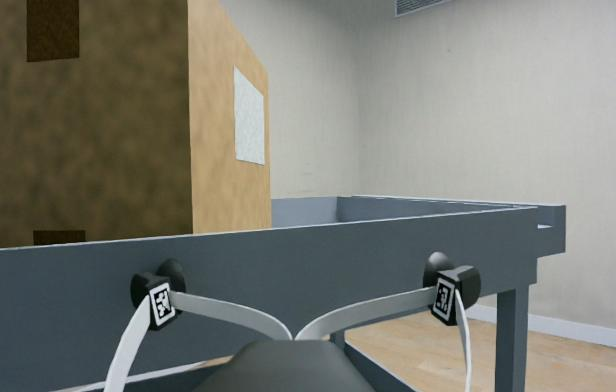

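{"method": "move", "body": {
  "blocking": false,
  "r2": {"base":{"translate_m":-0.25},"pace":"default"}
}}

{"method": "wait", "body": {
  "seconds": 1.7
}}

{"method": "move", "body": {
  "blocking": false,
  "r2": {"base":{"rotate_rad":-1.047},"pace":"default"}
}}

{"method": "wait", "body": {
  "seconds": 1.6
}}

{"method": "move", "body": {
  "blocking": false,
  "r2": {"base":{"translate_m":-0.534,"strafe_m":1.0},"pace":"default"}
}}

{"method": "wait", "body": {
  "seconds": 4.8,
  "cameras": ["r2_head_camera","r2_head_left_camera","r2_wrist_camera"]
}}

Scene clock: 1217.77 s.
earlier move: r2 done
move: r2 moving
r1: as last shown
r1.lidar_m: 2.04 0.25 0.25 0.26 0.59 1.33 1.51 2.76 2.92 4.07 4.78 2.68
r1.motor_effort: lift_m=+22(22) arm_m=+4(4) wheel_0=+6(6) wheel_1=+0(1) wheel_2=-5(5)
r1.servo_current: wrist_yaw_rad=46(65) wrist_pitch_rad=39(52) wrist_roll_rad=46(59) gripper_m=46(46)
r1.contact_limits: translate_m 0.6
r1.wrist_depth_mm: - - - - - - - / - - - - - - - / - - - - - - - / - - - - - - - / - - - - - - - / - - 186 203 - - - / - 140 187 183 145 1537 1576
r2.base_odometry: x=-2.556 y=-5.087 heading=-3.002
r2.turned_by_wheels: +0.000
r2.turned_by_imu: +0.000
r2.base_tilt: forward=-0.7 right=+0.0
r2.lidar_m: 0.44 0.43 1.68 1.86 2.08 2.06 1.40 1.14 2.00 1.36 1.97 0.62
r2.base_status: translate_m moving
r2.joint_positions: lift_m=+0.668 arm_m=+0.000 wrist_yaw_rad=-0.003 wrist_pitch_rad=+0.005 wrist_roll_rad=+0.002 gripper_m=+0.141
r2.joint_status: not commanded
r2.measured_speeds: translate_m=-0.121 strafe_m=+0.001 rotate_rad=+0.002 lift_m=+0.000 arm_m=+0.000 wrist_yaw_rad=+0.000 wrist_pitch_rad=+0.000 wrist_roll_rad=+0.000
r2.motor_effort: lift_m=+14(14) arm_m=+4(5) wheel_0=-8(11) wheel_1=-7(9) wheel_2=+13(13)
r2.servo_current: wrist_yaw_rad=52(52) wrist_pitch_rad=46(46) wrist_roll_rad=52(59) gripper_m=39(52)
r2.hand_pose: x=+0.4590 y=-0.0883 z=+0.8451 quat_wxyz=(+1.000, +0.001, +0.002, -0.001) (m; r2's base frame)
r2.wrist_depth_mm: 315 307 345 - - - - / 317 310 345 - - - - / 322 310 342 - - - - / 322 314 345 - - - - / 239 256 283 315 355 410 - / 236 247 276 307 338 442 - / - - - - 1808 1756 1708
pictures: none

Scene clock: 1219.47 s.
earlier move: r2 moving
r1.base_odometry: x=-1.468 y=+1.432 heading=-1.827
r1.turned_by_wheels: +0.000
r1.turned_by_imu: +0.000
r1.base_tilt: forward=-1.6 right=+1.2
r1.lidar_m: 2.04 0.25 0.25 0.25 0.57 1.35 1.49 2.78 2.94 4.04 4.78 2.68
r1.base_status: not commanded
r1.joint_positions: lift_m=+0.500 arm_m=+0.000 wrist_yaw_rad=-0.003 wrist_pitch_rad=+0.002 wrist_roll_rad=+0.000 gripper_m=+0.000
r1.joint_status: not commanded
r1.measured_speeds: all 0
r1.motor_effort: lift_m=+22(22) arm_m=+4(4) wheel_0=+6(7) wheel_1=+1(1) wheel_2=-5(5)
r1.servo_current: wrist_yaw_rad=46(72) wrist_pitch_rad=39(52) wrist_roll_rad=46(65) gripper_m=46(46)
r1.contact_limits: translate_m 0.6
r1.hand_pose: x=+0.4590 y=-0.0882 z=+0.6774 quat_wxyz=(+1.000, +0.000, +0.001, -0.001) (m; r1's base frame)
r1.wrist_depth_mm: - - - - - - - / - - - - - - - / - - - - - - - / - - - - - - - / - - - - - - - / - - 186 203 - - - / - 140 187 182 145 1576 1576
r2.base_odometry: x=-2.340 y=-5.057 heading=-3.002
r2.turned_by_wheels: +0.000
r2.turned_by_imu: +0.000
r2.base_tilt: forward=-0.7 right=+0.0
r2.lidar_m: 0.65 0.67 1.83 2.04 1.93 1.84 1.22 0.97 0.96 1.35 1.70 0.86
r2.base_status: translate_m moving
r2.joint_positions: lift_m=+0.668 arm_m=+0.000 wrist_yaw_rad=-0.003 wrist_pitch_rad=+0.005 wrist_roll_rad=+0.002 gripper_m=+0.141
r2.joint_status: not commanded
r2.measured_speeds: all 0
r2.motor_effort: lift_m=+14(15) arm_m=+4(5) wheel_0=-4(11) wheel_1=-5(9) wheel_2=+3(14)
r2.servo_current: wrist_yaw_rad=52(59) wrist_pitch_rad=52(52) wrist_roll_rad=39(59) gripper_m=52(59)
r2.hand_pose: x=+0.4590 y=-0.0882 z=+0.8451 quat_wxyz=(+1.000, +0.001, +0.002, -0.001) (m; r2's base frame)
r2.wrist_depth_mm: - - - - - - - / - 539 525 - - - - / - 544 530 - - - - / - 544 530 676 - - - / 413 427 480 544 - - - / - 196 216 - - - - / - - - - - 1708 1808
wait: 1.70 s; no rest
pictures: none

Scene clock: 1219.97 s.
earlier move: r2 done
move: r2 moving
r1: as last shown
r1.base_tilt: forward=-1.6 right=+1.3
r1.lidar_m: 2.06 0.25 0.25 0.25 0.59 1.35 1.53 2.78 2.93 4.07 4.77 2.70
r1.motor_effort: lift_m=+22(22) arm_m=+4(4) wheel_0=+6(6) wheel_1=+1(1) wheel_2=-5(5)
r1.servo_current: wrist_yaw_rad=52(59) wrist_pitch_rad=33(46) wrist_roll_rad=46(65) gripper_m=39(52)
r1.contact_limits: translate_m 0.6
r1.wrist_depth_mm: - - - - - - - / - - - - - - - / - - - - - - - / - - - - - - - / - - - - - - - / - - 186 203 - - - / - 140 187 183 145 1537 1618
r2.base_odometry: x=-2.339 y=-5.057 heading=+3.030
r2.turned_by_wheels: -0.251
r2.turned_by_imu: -0.244
r2.base_tilt: forward=-0.7 right=+0.1
r2.lidar_m: 0.72 0.65 1.83 1.86 2.02 1.90 1.54 1.06 0.96 1.45 1.35 2.83
r2.base_status: rotate_rad moving
r2.joint_positions: lift_m=+0.668 arm_m=+0.000 wrist_yaw_rad=-0.003 wrist_pitch_rad=+0.005 wrist_roll_rad=+0.002 gripper_m=+0.141
r2.joint_status: not commanded
r2.measured_speeds: translate_m=+0.001 strafe_m=-0.002 rotate_rad=-0.977 lift_m=+0.000 arm_m=+0.000 wrist_yaw_rad=+0.000 wrist_pitch_rad=+0.000 wrist_roll_rad=+0.000
r2.motor_effort: lift_m=+14(15) arm_m=+4(5) wheel_0=+9(11) wheel_1=+9(10) wheel_2=+9(11)
r2.servo_current: wrist_yaw_rad=39(52) wrist_pitch_rad=39(52) wrist_roll_rad=39(59) gripper_m=59(59)
r2.hand_pose: x=+0.4590 y=-0.0882 z=+0.8451 quat_wxyz=(+1.000, +0.001, +0.002, -0.001) (m; r2's base frame)
r2.wrist_depth_mm: - - - - - - - / 496 530 - - - - - / 496 530 - - - - - / 500 512 - - - - - / 433 480 569 - - - - / - 196 1042 - - - - / - - - - 1863 1756 1756
pictures: none

Scene clock: 1221.20 s.
earlier move: r2 done
r1.base_odometry: x=-1.468 y=+1.432 heading=-1.827
r1.turned_by_wheels: +0.000
r1.turned_by_imu: +0.000
r1.base_tilt: forward=-1.5 right=+1.3
r1.lidar_m: 2.03 0.25 0.25 0.26 0.61 1.32 1.50 2.77 2.93 4.08 4.78 2.68
r1.base_status: not commanded
r1.joint_positions: lift_m=+0.500 arm_m=+0.000 wrist_yaw_rad=-0.003 wrist_pitch_rad=+0.002 wrist_roll_rad=+0.000 gripper_m=+0.000
r1.joint_status: not commanded
r1.measured_speeds: all 0
r1.motor_effort: lift_m=+22(22) arm_m=+4(4) wheel_0=+6(6) wheel_1=+0(1) wheel_2=-5(5)
r1.servo_current: wrist_yaw_rad=59(72) wrist_pitch_rad=46(52) wrist_roll_rad=46(65) gripper_m=46(52)
r1.contact_limits: translate_m 0.6
r1.hand_pose: x=+0.4590 y=-0.0882 z=+0.6774 quat_wxyz=(+1.000, +0.000, +0.001, -0.001) (m; r1's base frame)
r1.wrist_depth_mm: - - - - - - - / - - - - - - - / - - - - - - - / - - - - - - - / - - - - - - - / - - 186 204 - - - / - 140 187 183 145 1537 1537
r2.base_odometry: x=-2.339 y=-5.057 heading=+2.235
r2.turned_by_wheels: -0.795
r2.turned_by_imu: -0.774
r2.base_tilt: forward=-0.7 right=+0.1
r2.lidar_m: 1.73 0.86 0.66 0.66 1.82 2.03 1.90 1.87 1.20 0.95 0.95 1.36
r2.base_status: done
r2.joint_positions: lift_m=+0.668 arm_m=+0.000 wrist_yaw_rad=-0.003 wrist_pitch_rad=+0.005 wrist_roll_rad=+0.002 gripper_m=+0.141
r2.joint_status: not commanded
r2.measured_speeds: all 0
r2.motor_effort: lift_m=+15(15) arm_m=+4(5) wheel_0=+2(11) wheel_1=+2(10) wheel_2=+4(12)
r2.servo_current: wrist_yaw_rad=52(59) wrist_pitch_rad=39(52) wrist_roll_rad=52(59) gripper_m=52(59)
r2.hand_pose: x=+0.4590 y=-0.0882 z=+0.8450 quat_wxyz=(+1.000, +0.001, +0.002, -0.001) (m; r2's base frame)
r2.wrist_depth_mm: - - - - - 946 - / - - - - - 976 - / - - - - - 976 - / - - - - - 991 - / - - - - - 1008 - / - - - - 187 189 - / 1863 1808 1863 - - 1025 -
wait: 1.23 of 1.6 s (r2 has come to rest)
pictures: none

Scene clock: 1221.70 s.
move: r2 moving
r1: as last shown
r1.base_tilt: forward=-1.6 right=+1.3
r1.lidar_m: 2.05 0.26 0.25 0.25 0.58 1.33 1.52 2.77 2.92 4.05 4.77 2.69
r1.motor_effort: lift_m=+22(22) arm_m=+4(4) wheel_0=+6(7) wheel_1=+1(1) wheel_2=-5(5)
r1.servo_current: wrist_yaw_rad=39(72) wrist_pitch_rad=39(46) wrist_roll_rad=33(52) gripper_m=39(46)
r1.contact_limits: translate_m 0.6
r1.wrist_depth_mm: - - - - - - - / - - - - - - - / - - - - - - - / - - - - - - - / - - - - - - - / - - 186 203 - - - / - 141 187 183 144 1576 1618
r2.base_odometry: x=-2.352 y=-5.085 heading=+2.235
r2.turned_by_wheels: +0.000
r2.turned_by_imu: +0.000
r2.base_tilt: forward=-0.7 right=+0.1
r2.lidar_m: 1.78 0.83 0.61 0.68 1.80 2.02 1.91 1.88 1.24 1.01 0.99 1.40
r2.base_status: translate_m moving; strafe_m moving
r2.joint_positions: lift_m=+0.668 arm_m=+0.000 wrist_yaw_rad=-0.003 wrist_pitch_rad=+0.005 wrist_roll_rad=+0.002 gripper_m=+0.141
r2.joint_status: not commanded
r2.measured_speeds: translate_m=-0.057 strafe_m=+0.108 rotate_rad=+0.003 lift_m=+0.000 arm_m=+0.000 wrist_yaw_rad=+0.000 wrist_pitch_rad=+0.000 wrist_roll_rad=+0.000
r2.motor_effort: lift_m=+15(15) arm_m=+4(5) wheel_0=-13(13) wheel_1=+7(10) wheel_2=+8(9)
r2.servo_current: wrist_yaw_rad=46(59) wrist_pitch_rad=46(52) wrist_roll_rad=46(59) gripper_m=46(52)
r2.hand_pose: x=+0.4590 y=-0.0882 z=+0.8450 quat_wxyz=(+1.000, +0.001, +0.002, -0.001) (m; r2's base frame)
r2.wrist_depth_mm: - - - - - - - / - - - - - 1008 - / - - - - - 1008 - / - - - - - 1008 - / - - - - - 1008 - / - - - - 187 187 - / 1921 1756 1863 - - - -
pictures: none

Scene clock: 1226.47 s.
earlier move: r2 done
r1.base_odometry: x=-1.468 y=+1.432 heading=-1.827
r1.turned_by_wheels: +0.000
r1.turned_by_imu: +0.000
r1.base_tilt: forward=-1.6 right=+1.3
r1.lidar_m: 2.04 0.25 0.25 0.25 0.60 1.33 1.51 2.76 2.91 4.10 4.78 2.68
r1.base_status: not commanded
r1.joint_positions: lift_m=+0.500 arm_m=+0.000 wrist_yaw_rad=-0.003 wrist_pitch_rad=+0.002 wrist_roll_rad=+0.000 gripper_m=+0.000
r1.joint_status: not commanded
r1.measured_speeds: all 0
r1.motor_effort: lift_m=+22(22) arm_m=+4(4) wheel_0=+6(7) wheel_1=+0(1) wheel_2=-5(5)
r1.servo_current: wrist_yaw_rad=46(78) wrist_pitch_rad=46(52) wrist_roll_rad=33(65) gripper_m=39(52)
r1.contact_limits: translate_m 0.6
r1.hand_pose: x=+0.4590 y=-0.0882 z=+0.6774 quat_wxyz=(+1.000, +0.000, +0.001, -0.001) (m; r1's base frame)
r1.wrist_depth_mm: - - - - - - - / - - - - - - - / - - - - - - - / - - - - - - - / - - - - - - - / - - 186 203 - - - / - 140 188 183 145 1576 1576
r2.base_odometry: x=-2.798 y=-6.093 heading=+2.235
r2.turned_by_wheels: +0.000
r2.turned_by_imu: +0.000
r2.base_tilt: forward=-0.7 right=+0.1
r2.lidar_m: 0.67 1.70 0.90 0.73 0.70 0.81 1.32 1.75 1.93 2.11 2.09 0.71
r2.base_status: done
r2.joint_positions: lift_m=+0.668 arm_m=+0.000 wrist_yaw_rad=-0.003 wrist_pitch_rad=+0.005 wrist_roll_rad=+0.002 gripper_m=+0.141
r2.joint_status: not commanded
r2.measured_speeds: all 0
r2.motor_effort: lift_m=+15(15) arm_m=+4(5) wheel_0=-2(14) wheel_1=+4(10) wheel_2=+4(10)
r2.servo_current: wrist_yaw_rad=46(59) wrist_pitch_rad=52(52) wrist_roll_rad=52(65) gripper_m=52(59)
r2.hand_pose: x=+0.4590 y=-0.0882 z=+0.8450 quat_wxyz=(+1.000, +0.001, +0.002, -0.001) (m; r2's base frame)
r2.wrist_depth_mm: - - - - - - - / - - - 580 504 - - / - - - 569 508 - - / - - - 585 512 - - / - - - - - - - / - - - - 198 452 - / 1756 1808 1756 - - - 1708
wait: 4.77 of 4.8 s (r2 has come to rest)
pictures: r2_head_camera, r2_head_left_camera, r2_wrist_camera
Images, in order (width x height): r2_head_camera 420x560, r2_head_left_camera 420x672, r2_wrist_camera 616x392.

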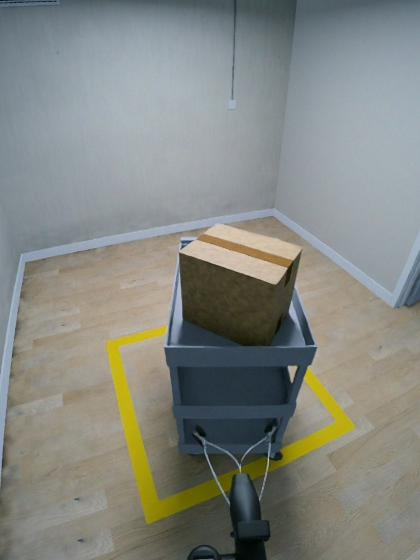

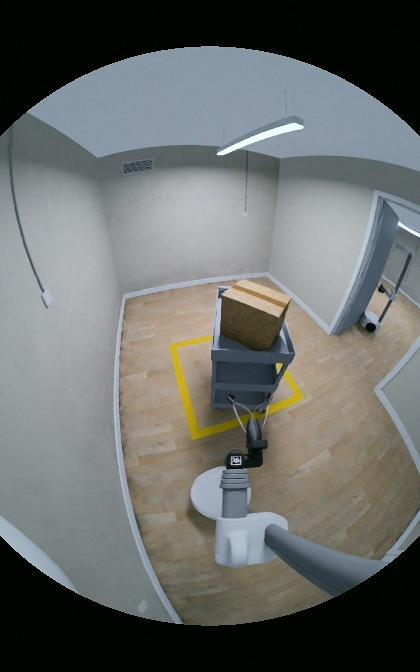

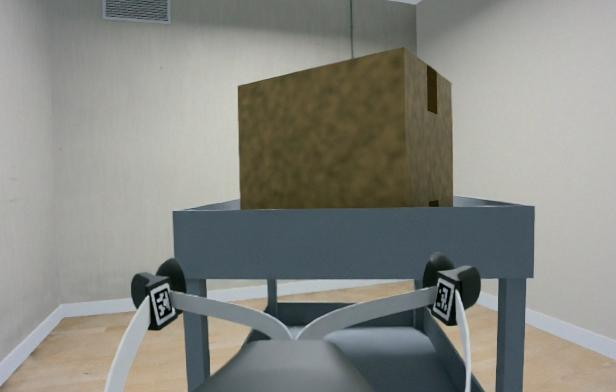

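{"method": "move", "body": {
  "blocking": false,
  "r2": {"base":{"translate_m":0.2,"strafe_m":-0.06},"pace":"default"}
}}

{"method": "wait", "body": {
  "seconds": 1.5
}}

{"method": "move", "body": {
  "blocking": false,
  "r2": {"base":{"translate_m":0.26},"pace":"slow","contact_limits":{"translate_m":0.7}}
}}

{"method": "wait", "body": {
  "seconds": 3.5,
  "cameras": ["r2_head_camera","r2_head_left_camera","r2_wrist_camera"]
}}

Scene clock: 1243.60 s.
move: r2 moving
r1: as last shown
r1.lidar_m: 2.04 0.25 0.25 0.26 0.60 1.36 1.53 2.77 2.93 4.08 4.77 2.69
r1.motor_effort: lift_m=+22(22) arm_m=+4(4) wheel_0=+6(6) wheel_1=+0(1) wheel_2=-5(5)
r1.servo_current: wrist_yaw_rad=46(65) wrist_pitch_rad=46(52) wrist_roll_rad=46(59) gripper_m=39(46)
r1.contact_limits: translate_m 0.6
r1.wrist_depth_mm: - - - - - - - / - - - - - - - / - - - - - - - / - - - - - - - / - - - - - - - / - - 186 203 - - - / - 140 187 183 145 1576 1618
r2.base_odometry: x=-2.809 y=-6.063 heading=+2.235
r2.turned_by_wheels: +0.000
r2.turned_by_imu: +0.001
r2.base_tilt: forward=-0.7 right=+0.1
r2.lidar_m: 0.65 1.75 0.88 0.73 0.72 0.82 1.34 1.74 1.97 2.06 2.06 0.68
r2.base_status: translate_m moving; strafe_m moving
r2.joint_positions: lift_m=+0.668 arm_m=+0.000 wrist_yaw_rad=-0.003 wrist_pitch_rad=+0.005 wrist_roll_rad=+0.002 gripper_m=+0.141
r2.joint_status: not commanded
r2.measured_speeds: translate_m=+0.120 strafe_m=-0.038 rotate_rad=-0.002 lift_m=+0.000 arm_m=+0.000 wrist_yaw_rad=+0.000 wrist_pitch_rad=+0.000 wrist_roll_rad=+0.000
r2.motor_effort: lift_m=+15(15) arm_m=+4(5) wheel_0=+8(11) wheel_1=+6(6) wheel_2=-13(13)
r2.servo_current: wrist_yaw_rad=39(59) wrist_pitch_rad=39(46) wrist_roll_rad=52(52) gripper_m=59(59)
r2.hand_pose: x=+0.4590 y=-0.0882 z=+0.8450 quat_wxyz=(+1.000, +0.001, +0.002, -0.001) (m; r2's base frame)
r2.wrist_depth_mm: - - - - - - - / - - - 535 477 - - / - - - 539 480 - - / - - 634 539 480 - - / - - - - - - - / - - 480 166 191 424 - / 1863 1808 480 - - 1808 1661
pictures: none

Scene clock: 1245.10 s.
earlier move: r2 moving
r1.base_odometry: x=-1.468 y=+1.432 heading=-1.827
r1.turned_by_wheels: +0.000
r1.turned_by_imu: +0.000
r1.base_tilt: forward=-1.6 right=+1.3
r1.lidar_m: 2.04 0.26 0.25 0.25 0.59 1.33 1.53 2.77 2.94 4.06 4.75 2.68
r1.base_status: not commanded
r1.joint_positions: lift_m=+0.500 arm_m=+0.000 wrist_yaw_rad=-0.003 wrist_pitch_rad=+0.002 wrist_roll_rad=+0.000 gripper_m=+0.000
r1.joint_status: not commanded
r1.measured_speeds: all 0
r1.motor_effort: lift_m=+22(22) arm_m=+4(4) wheel_0=+6(7) wheel_1=+1(1) wheel_2=-5(5)
r1.servo_current: wrist_yaw_rad=46(65) wrist_pitch_rad=39(52) wrist_roll_rad=46(65) gripper_m=52(52)
r1.contact_limits: translate_m 0.6
r1.hand_pose: x=+0.4590 y=-0.0882 z=+0.6774 quat_wxyz=(+1.000, +0.000, +0.001, -0.001) (m; r1's base frame)
r1.wrist_depth_mm: - - - - - - - / - - - - - - - / - - - - - - - / - - - - - - - / - - - - - - - / - - 186 204 - - - / - 140 187 183 145 1576 1618
r2.base_odometry: x=-2.874 y=-5.899 heading=+2.235
r2.turned_by_wheels: +0.000
r2.turned_by_imu: +0.001
r2.base_tilt: forward=-0.7 right=+0.0
r2.lidar_m: 0.48 0.49 1.03 0.84 0.83 0.95 1.50 1.86 2.08 1.99 1.96 0.52
r2.base_status: translate_m moving; strafe_m moving
r2.joint_positions: lift_m=+0.668 arm_m=+0.000 wrist_yaw_rad=-0.003 wrist_pitch_rad=+0.005 wrist_roll_rad=+0.002 gripper_m=+0.141
r2.joint_status: not commanded
r2.measured_speeds: all 0
r2.motor_effort: lift_m=+15(15) arm_m=+4(5) wheel_0=+0(11) wheel_1=+2(8) wheel_2=-4(13)
r2.servo_current: wrist_yaw_rad=52(59) wrist_pitch_rad=46(46) wrist_roll_rad=52(59) gripper_m=52(59)
r2.hand_pose: x=+0.4590 y=-0.0882 z=+0.8450 quat_wxyz=(+1.000, +0.001, +0.002, -0.001) (m; r2's base frame)
r2.wrist_depth_mm: - - 421 325 300 - - / - - 397 329 298 - - / - - 397 332 301 - - / - - 407 334 303 466 - / 317 430 - - - - - / - 190 - 157 188 185 - / 296 1756 1661 - - 1661 -
wait: 1.50 s; no rest
pictures: none

Scene clock: 1245.60 s.
earlier move: r2 done
move: r2 moving
r1: as last shown
r1.base_tilt: forward=-1.6 right=+1.2
r1.lidar_m: 2.02 0.26 0.25 0.25 0.61 1.34 1.48 2.78 2.92 4.07 4.78 2.70
r1.motor_effort: lift_m=+22(22) arm_m=+4(4) wheel_0=+6(6) wheel_1=+1(1) wheel_2=-5(5)
r1.servo_current: wrist_yaw_rad=39(59) wrist_pitch_rad=33(46) wrist_roll_rad=39(59) gripper_m=39(46)
r1.contact_limits: translate_m 0.6
r1.wrist_depth_mm: - - - - - - - / - - - - - - - / - - - - - - - / - - - - - - - / - - - - - - - / - - 186 203 - - - / - 140 187 183 145 1537 1576
r2.base_odometry: x=-2.881 y=-5.889 heading=+2.235
r2.turned_by_wheels: +0.000
r2.turned_by_imu: +0.000
r2.base_tilt: forward=-0.7 right=+0.1
r2.lidar_m: 0.46 0.52 1.04 0.84 0.83 0.95 1.53 1.91 2.13 1.96 1.93 0.50
r2.base_status: translate_m moving
r2.joint_positions: lift_m=+0.668 arm_m=+0.000 wrist_yaw_rad=-0.003 wrist_pitch_rad=+0.005 wrist_roll_rad=+0.002 gripper_m=+0.141
r2.joint_status: not commanded
r2.measured_speeds: translate_m=+0.049 strafe_m=+0.000 rotate_rad=+0.001 lift_m=+0.000 arm_m=+0.000 wrist_yaw_rad=+0.000 wrist_pitch_rad=+0.000 wrist_roll_rad=+0.000
r2.motor_effort: lift_m=+15(15) arm_m=+4(5) wheel_0=+8(8) wheel_1=+8(8) wheel_2=-11(11)
r2.servo_current: wrist_yaw_rad=33(59) wrist_pitch_rad=39(52) wrist_roll_rad=52(59) gripper_m=52(59)
r2.contact_limits: translate_m 0.7
r2.hand_pose: x=+0.4590 y=-0.0882 z=+0.8450 quat_wxyz=(+1.000, +0.001, +0.002, -0.001) (m; r2's base frame)
r2.wrist_depth_mm: - - 392 315 286 - - / - - 382 317 287 - - / - - 389 322 291 - - / - - 392 322 294 466 - / - - - - 289 397 - / - 189 - 157 187 185 - / 283 1708 1576 - - 1708 -
pictures: none

Scene clock: 1248.97 s.
earlier move: r2 done
r1.base_odometry: x=-1.468 y=+1.432 heading=-1.827
r1.turned_by_wheels: +0.000
r1.turned_by_imu: +0.000
r1.base_tilt: forward=-1.6 right=+1.3
r1.lidar_m: 2.06 0.25 0.25 0.25 0.60 1.34 1.54 2.75 2.93 4.10 4.77 2.70
r1.base_status: not commanded
r1.joint_positions: lift_m=+0.500 arm_m=+0.000 wrist_yaw_rad=-0.003 wrist_pitch_rad=+0.002 wrist_roll_rad=+0.000 gripper_m=+0.000
r1.joint_status: not commanded
r1.measured_speeds: all 0
r1.motor_effort: lift_m=+22(22) arm_m=+4(4) wheel_0=+6(7) wheel_1=+1(1) wheel_2=-5(5)
r1.servo_current: wrist_yaw_rad=33(78) wrist_pitch_rad=46(52) wrist_roll_rad=33(65) gripper_m=39(46)
r1.contact_limits: translate_m 0.6
r1.hand_pose: x=+0.4590 y=-0.0882 z=+0.6774 quat_wxyz=(+1.000, +0.000, +0.001, -0.001) (m; r1's base frame)
r1.wrist_depth_mm: - - - - - - - / - - - - - - - / - - - - - - - / - - - - - - - / - - - - - - - / - - 187 202 - - - / - 140 187 183 145 1576 1618
r2.base_odometry: x=-3.034 y=-5.695 heading=+2.235
r2.turned_by_wheels: +0.000
r2.turned_by_imu: +0.001
r2.base_tilt: forward=-0.7 right=+0.1
r2.lidar_m: 0.41 0.45 1.14 0.94 0.92 1.05 1.66 2.14 2.30 1.89 2.00 0.54
r2.base_status: done
r2.joint_positions: lift_m=+0.668 arm_m=+0.000 wrist_yaw_rad=-0.001 wrist_pitch_rad=+0.005 wrist_roll_rad=+0.002 gripper_m=+0.141
r2.joint_status: not commanded
r2.measured_speeds: all 0
r2.motor_effort: lift_m=+15(15) arm_m=+4(5) wheel_0=+3(11) wheel_1=+4(9) wheel_2=-6(18)
r2.servo_current: wrist_yaw_rad=52(65) wrist_pitch_rad=46(52) wrist_roll_rad=46(59) gripper_m=46(59)
r2.contact_limits: translate_m 0.7
r2.hand_pose: x=+0.4592 y=-0.0876 z=+0.8450 quat_wxyz=(+1.000, +0.001, +0.002, +0.000) (m; r2's base frame)
r2.wrist_depth_mm: - 349 312 293 - - - / 397 355 315 294 - - - / - 353 315 297 - - - / 413 355 320 300 535 - - / - 353 - - - 278 - / - 189 - 157 187 187 - / - - - - - - 1661
wait: 3.37 of 3.5 s (r2 has come to rest)
pictures: r2_head_camera, r2_head_left_camera, r2_wrist_camera
Images, in order (width x height): r2_head_camera 420x560, r2_head_left_camera 420x672, r2_wrist_camera 616x392.

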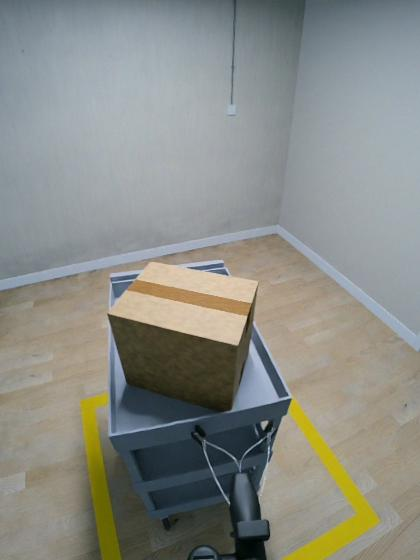

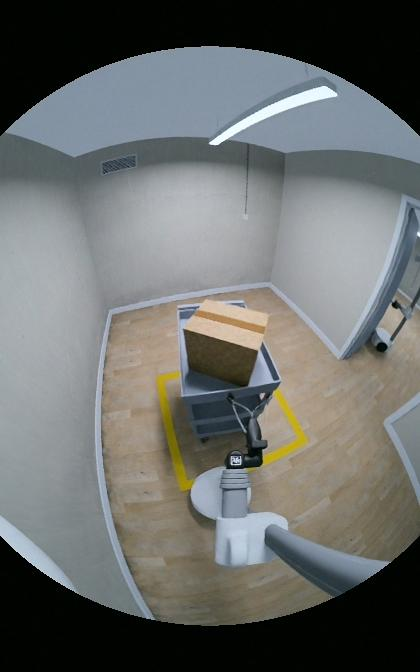

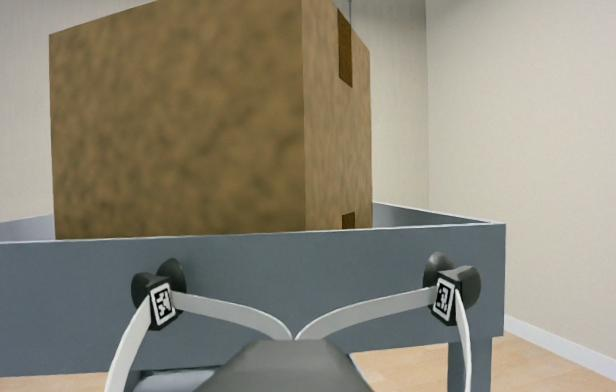

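{"method": "move", "body": {
  "blocking": false,
  "r2": {"base":{"translate_m":-0.55},"pace":"default"}
}}

{"method": "wait", "body": {
  "seconds": 3,
  "cameras": ["r2_head_camera","r2_head_left_camera","r2_head_right_camera"]
}}

{"method": "zoom_image", "body": {
  "camera": "r2_head_camera",
  "region": [60, 200, 400, 560]
}}

Scene clock: 1258.63 s.
move: r2 moving
r1: as last shown
r1.base_tilt: forward=-1.6 right=+1.2
r1.lidar_m: 2.03 0.25 0.25 0.25 0.59 1.36 1.53 2.78 2.93 4.07 4.77 2.68
r1.motor_effort: lift_m=+22(22) arm_m=+4(4) wheel_0=+6(7) wheel_1=+0(1) wheel_2=-5(5)
r1.servo_current: wrist_yaw_rad=46(59) wrist_pitch_rad=46(52) wrist_roll_rad=59(59) gripper_m=46(46)
r1.contact_limits: translate_m 0.6
r1.wrist_depth_mm: - - - - - - - / - - - - - - - / - - - - - - - / - - - - - - - / - - - - - - - / - - 187 204 - - - / - 140 188 183 145 1576 1576
r2.base_odometry: x=-3.015 y=-5.719 heading=+2.235
r2.turned_by_wheels: +0.000
r2.turned_by_imu: +0.000
r2.base_tilt: forward=-0.7 right=+0.1
r2.lidar_m: 0.46 0.48 1.11 0.91 0.90 1.03 1.69 2.08 2.32 1.91 2.04 0.54
r2.base_status: translate_m moving
r2.joint_positions: lift_m=+0.668 arm_m=+0.000 wrist_yaw_rad=-0.001 wrist_pitch_rad=+0.005 wrist_roll_rad=+0.002 gripper_m=+0.141
r2.joint_status: not commanded
r2.measured_speeds: translate_m=-0.120 strafe_m=+0.000 rotate_rad=-0.001 lift_m=+0.000 arm_m=+0.000 wrist_yaw_rad=+0.000 wrist_pitch_rad=+0.000 wrist_roll_rad=+0.000
r2.motor_effort: lift_m=+15(15) arm_m=+4(5) wheel_0=-7(8) wheel_1=-6(8) wheel_2=+12(13)
r2.servo_current: wrist_yaw_rad=46(52) wrist_pitch_rad=39(46) wrist_roll_rad=46(52) gripper_m=52(52)
r2.hand_pose: x=+0.4592 y=-0.0876 z=+0.8450 quat_wxyz=(+1.000, +0.001, +0.002, +0.000) (m; r2's base frame)
r2.wrist_depth_mm: - 387 340 320 - - - / - 382 342 324 - - - / - 387 343 325 - - - / - 392 347 327 - - - / - 389 - - - 306 - / - 189 - 157 187 204 - / 1708 820 - - 1863 - 1708
pictures: none

Scene clock: 1261.47 s.
earlier move: r2 done
r1.base_odometry: x=-1.468 y=+1.432 heading=-1.827
r1.turned_by_wheels: +0.000
r1.turned_by_imu: +0.000
r1.base_tilt: forward=-1.6 right=+1.3
r1.lidar_m: 2.04 0.25 0.25 0.25 0.58 1.36 1.52 2.79 2.93 4.05 4.77 2.67
r1.base_status: not commanded
r1.joint_positions: lift_m=+0.500 arm_m=+0.000 wrist_yaw_rad=-0.003 wrist_pitch_rad=+0.002 wrist_roll_rad=+0.000 gripper_m=+0.000
r1.joint_status: not commanded
r1.measured_speeds: all 0
r1.motor_effort: lift_m=+22(22) arm_m=+4(4) wheel_0=+6(7) wheel_1=+0(1) wheel_2=-5(5)
r1.servo_current: wrist_yaw_rad=52(72) wrist_pitch_rad=46(52) wrist_roll_rad=46(65) gripper_m=46(52)
r1.contact_limits: translate_m 0.6
r1.hand_pose: x=+0.4590 y=-0.0882 z=+0.6774 quat_wxyz=(+1.000, +0.000, +0.001, -0.001) (m; r1's base frame)
r1.wrist_depth_mm: - - - - - - - / - - - - - - - / - - - - - - - / - - - - - - - / - - - - - - - / - - 186 204 - - - / - 140 187 183 145 1537 1576
r2.base_odometry: x=-2.695 y=-6.128 heading=+2.235
r2.turned_by_wheels: +0.000
r2.turned_by_imu: +0.000
r2.base_tilt: forward=-0.7 right=+0.1
r2.lidar_m: 0.99 1.76 0.93 0.73 0.73 0.84 1.35 1.63 1.81 2.05 2.07 2.40
r2.base_status: done
r2.joint_positions: lift_m=+0.668 arm_m=+0.000 wrist_yaw_rad=-0.001 wrist_pitch_rad=+0.005 wrist_roll_rad=+0.002 gripper_m=+0.141
r2.joint_status: not commanded
r2.measured_speeds: all 0
r2.motor_effort: lift_m=+15(15) arm_m=+4(5) wheel_0=-3(11) wheel_1=-3(9) wheel_2=+1(13)
r2.servo_current: wrist_yaw_rad=52(59) wrist_pitch_rad=39(52) wrist_roll_rad=39(59) gripper_m=46(59)
r2.hand_pose: x=+0.4592 y=-0.0876 z=+0.8450 quat_wxyz=(+1.000, +0.001, +0.002, +0.000) (m; r2's base frame)
r2.wrist_depth_mm: - - - - - - - / - - - - - - - / - - 917 866 - - - / - - 931 854 - - - / - - - - - - - / - - 190 160 842 - - / 1921 1756 - - 1863 1708 1708
wait: 2.83 of 3 s (r2 has come to rest)
pictures: r2_head_camera, r2_head_left_camera, r2_head_right_camera
Images, in order (width x height): r2_head_camera 420x560, r2_head_left_camera 420x672, r2_head_right_camera 420x672.

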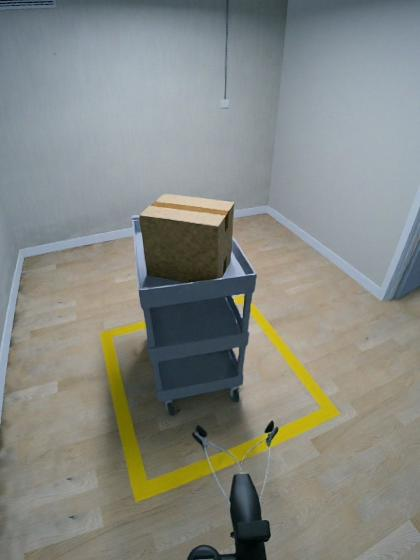

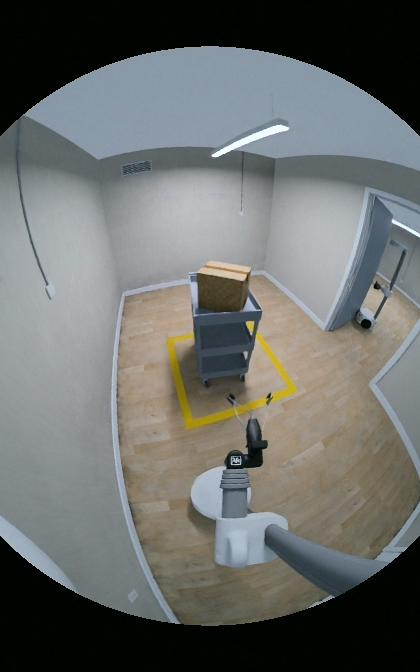

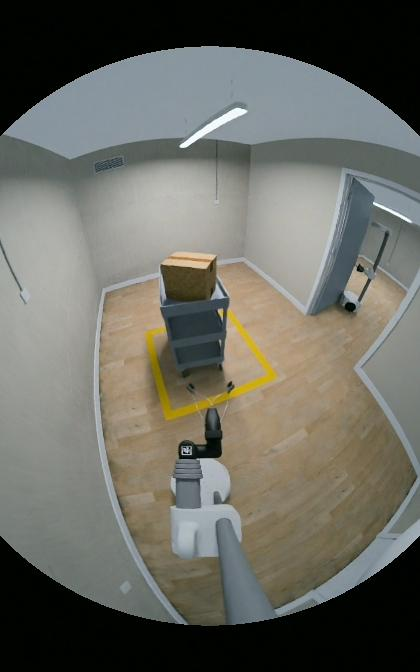

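Scaled by 1.400 from the camera's 420x560 image, which has a finer 1200x1600 frame.

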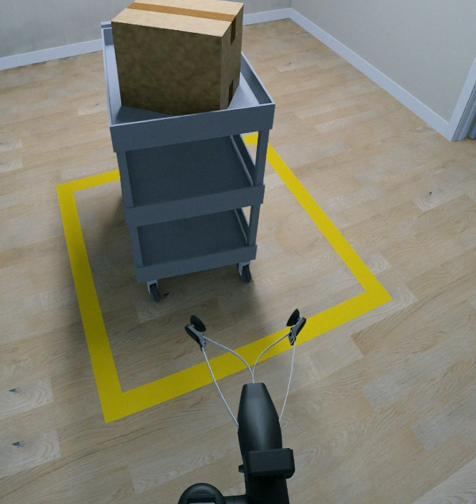

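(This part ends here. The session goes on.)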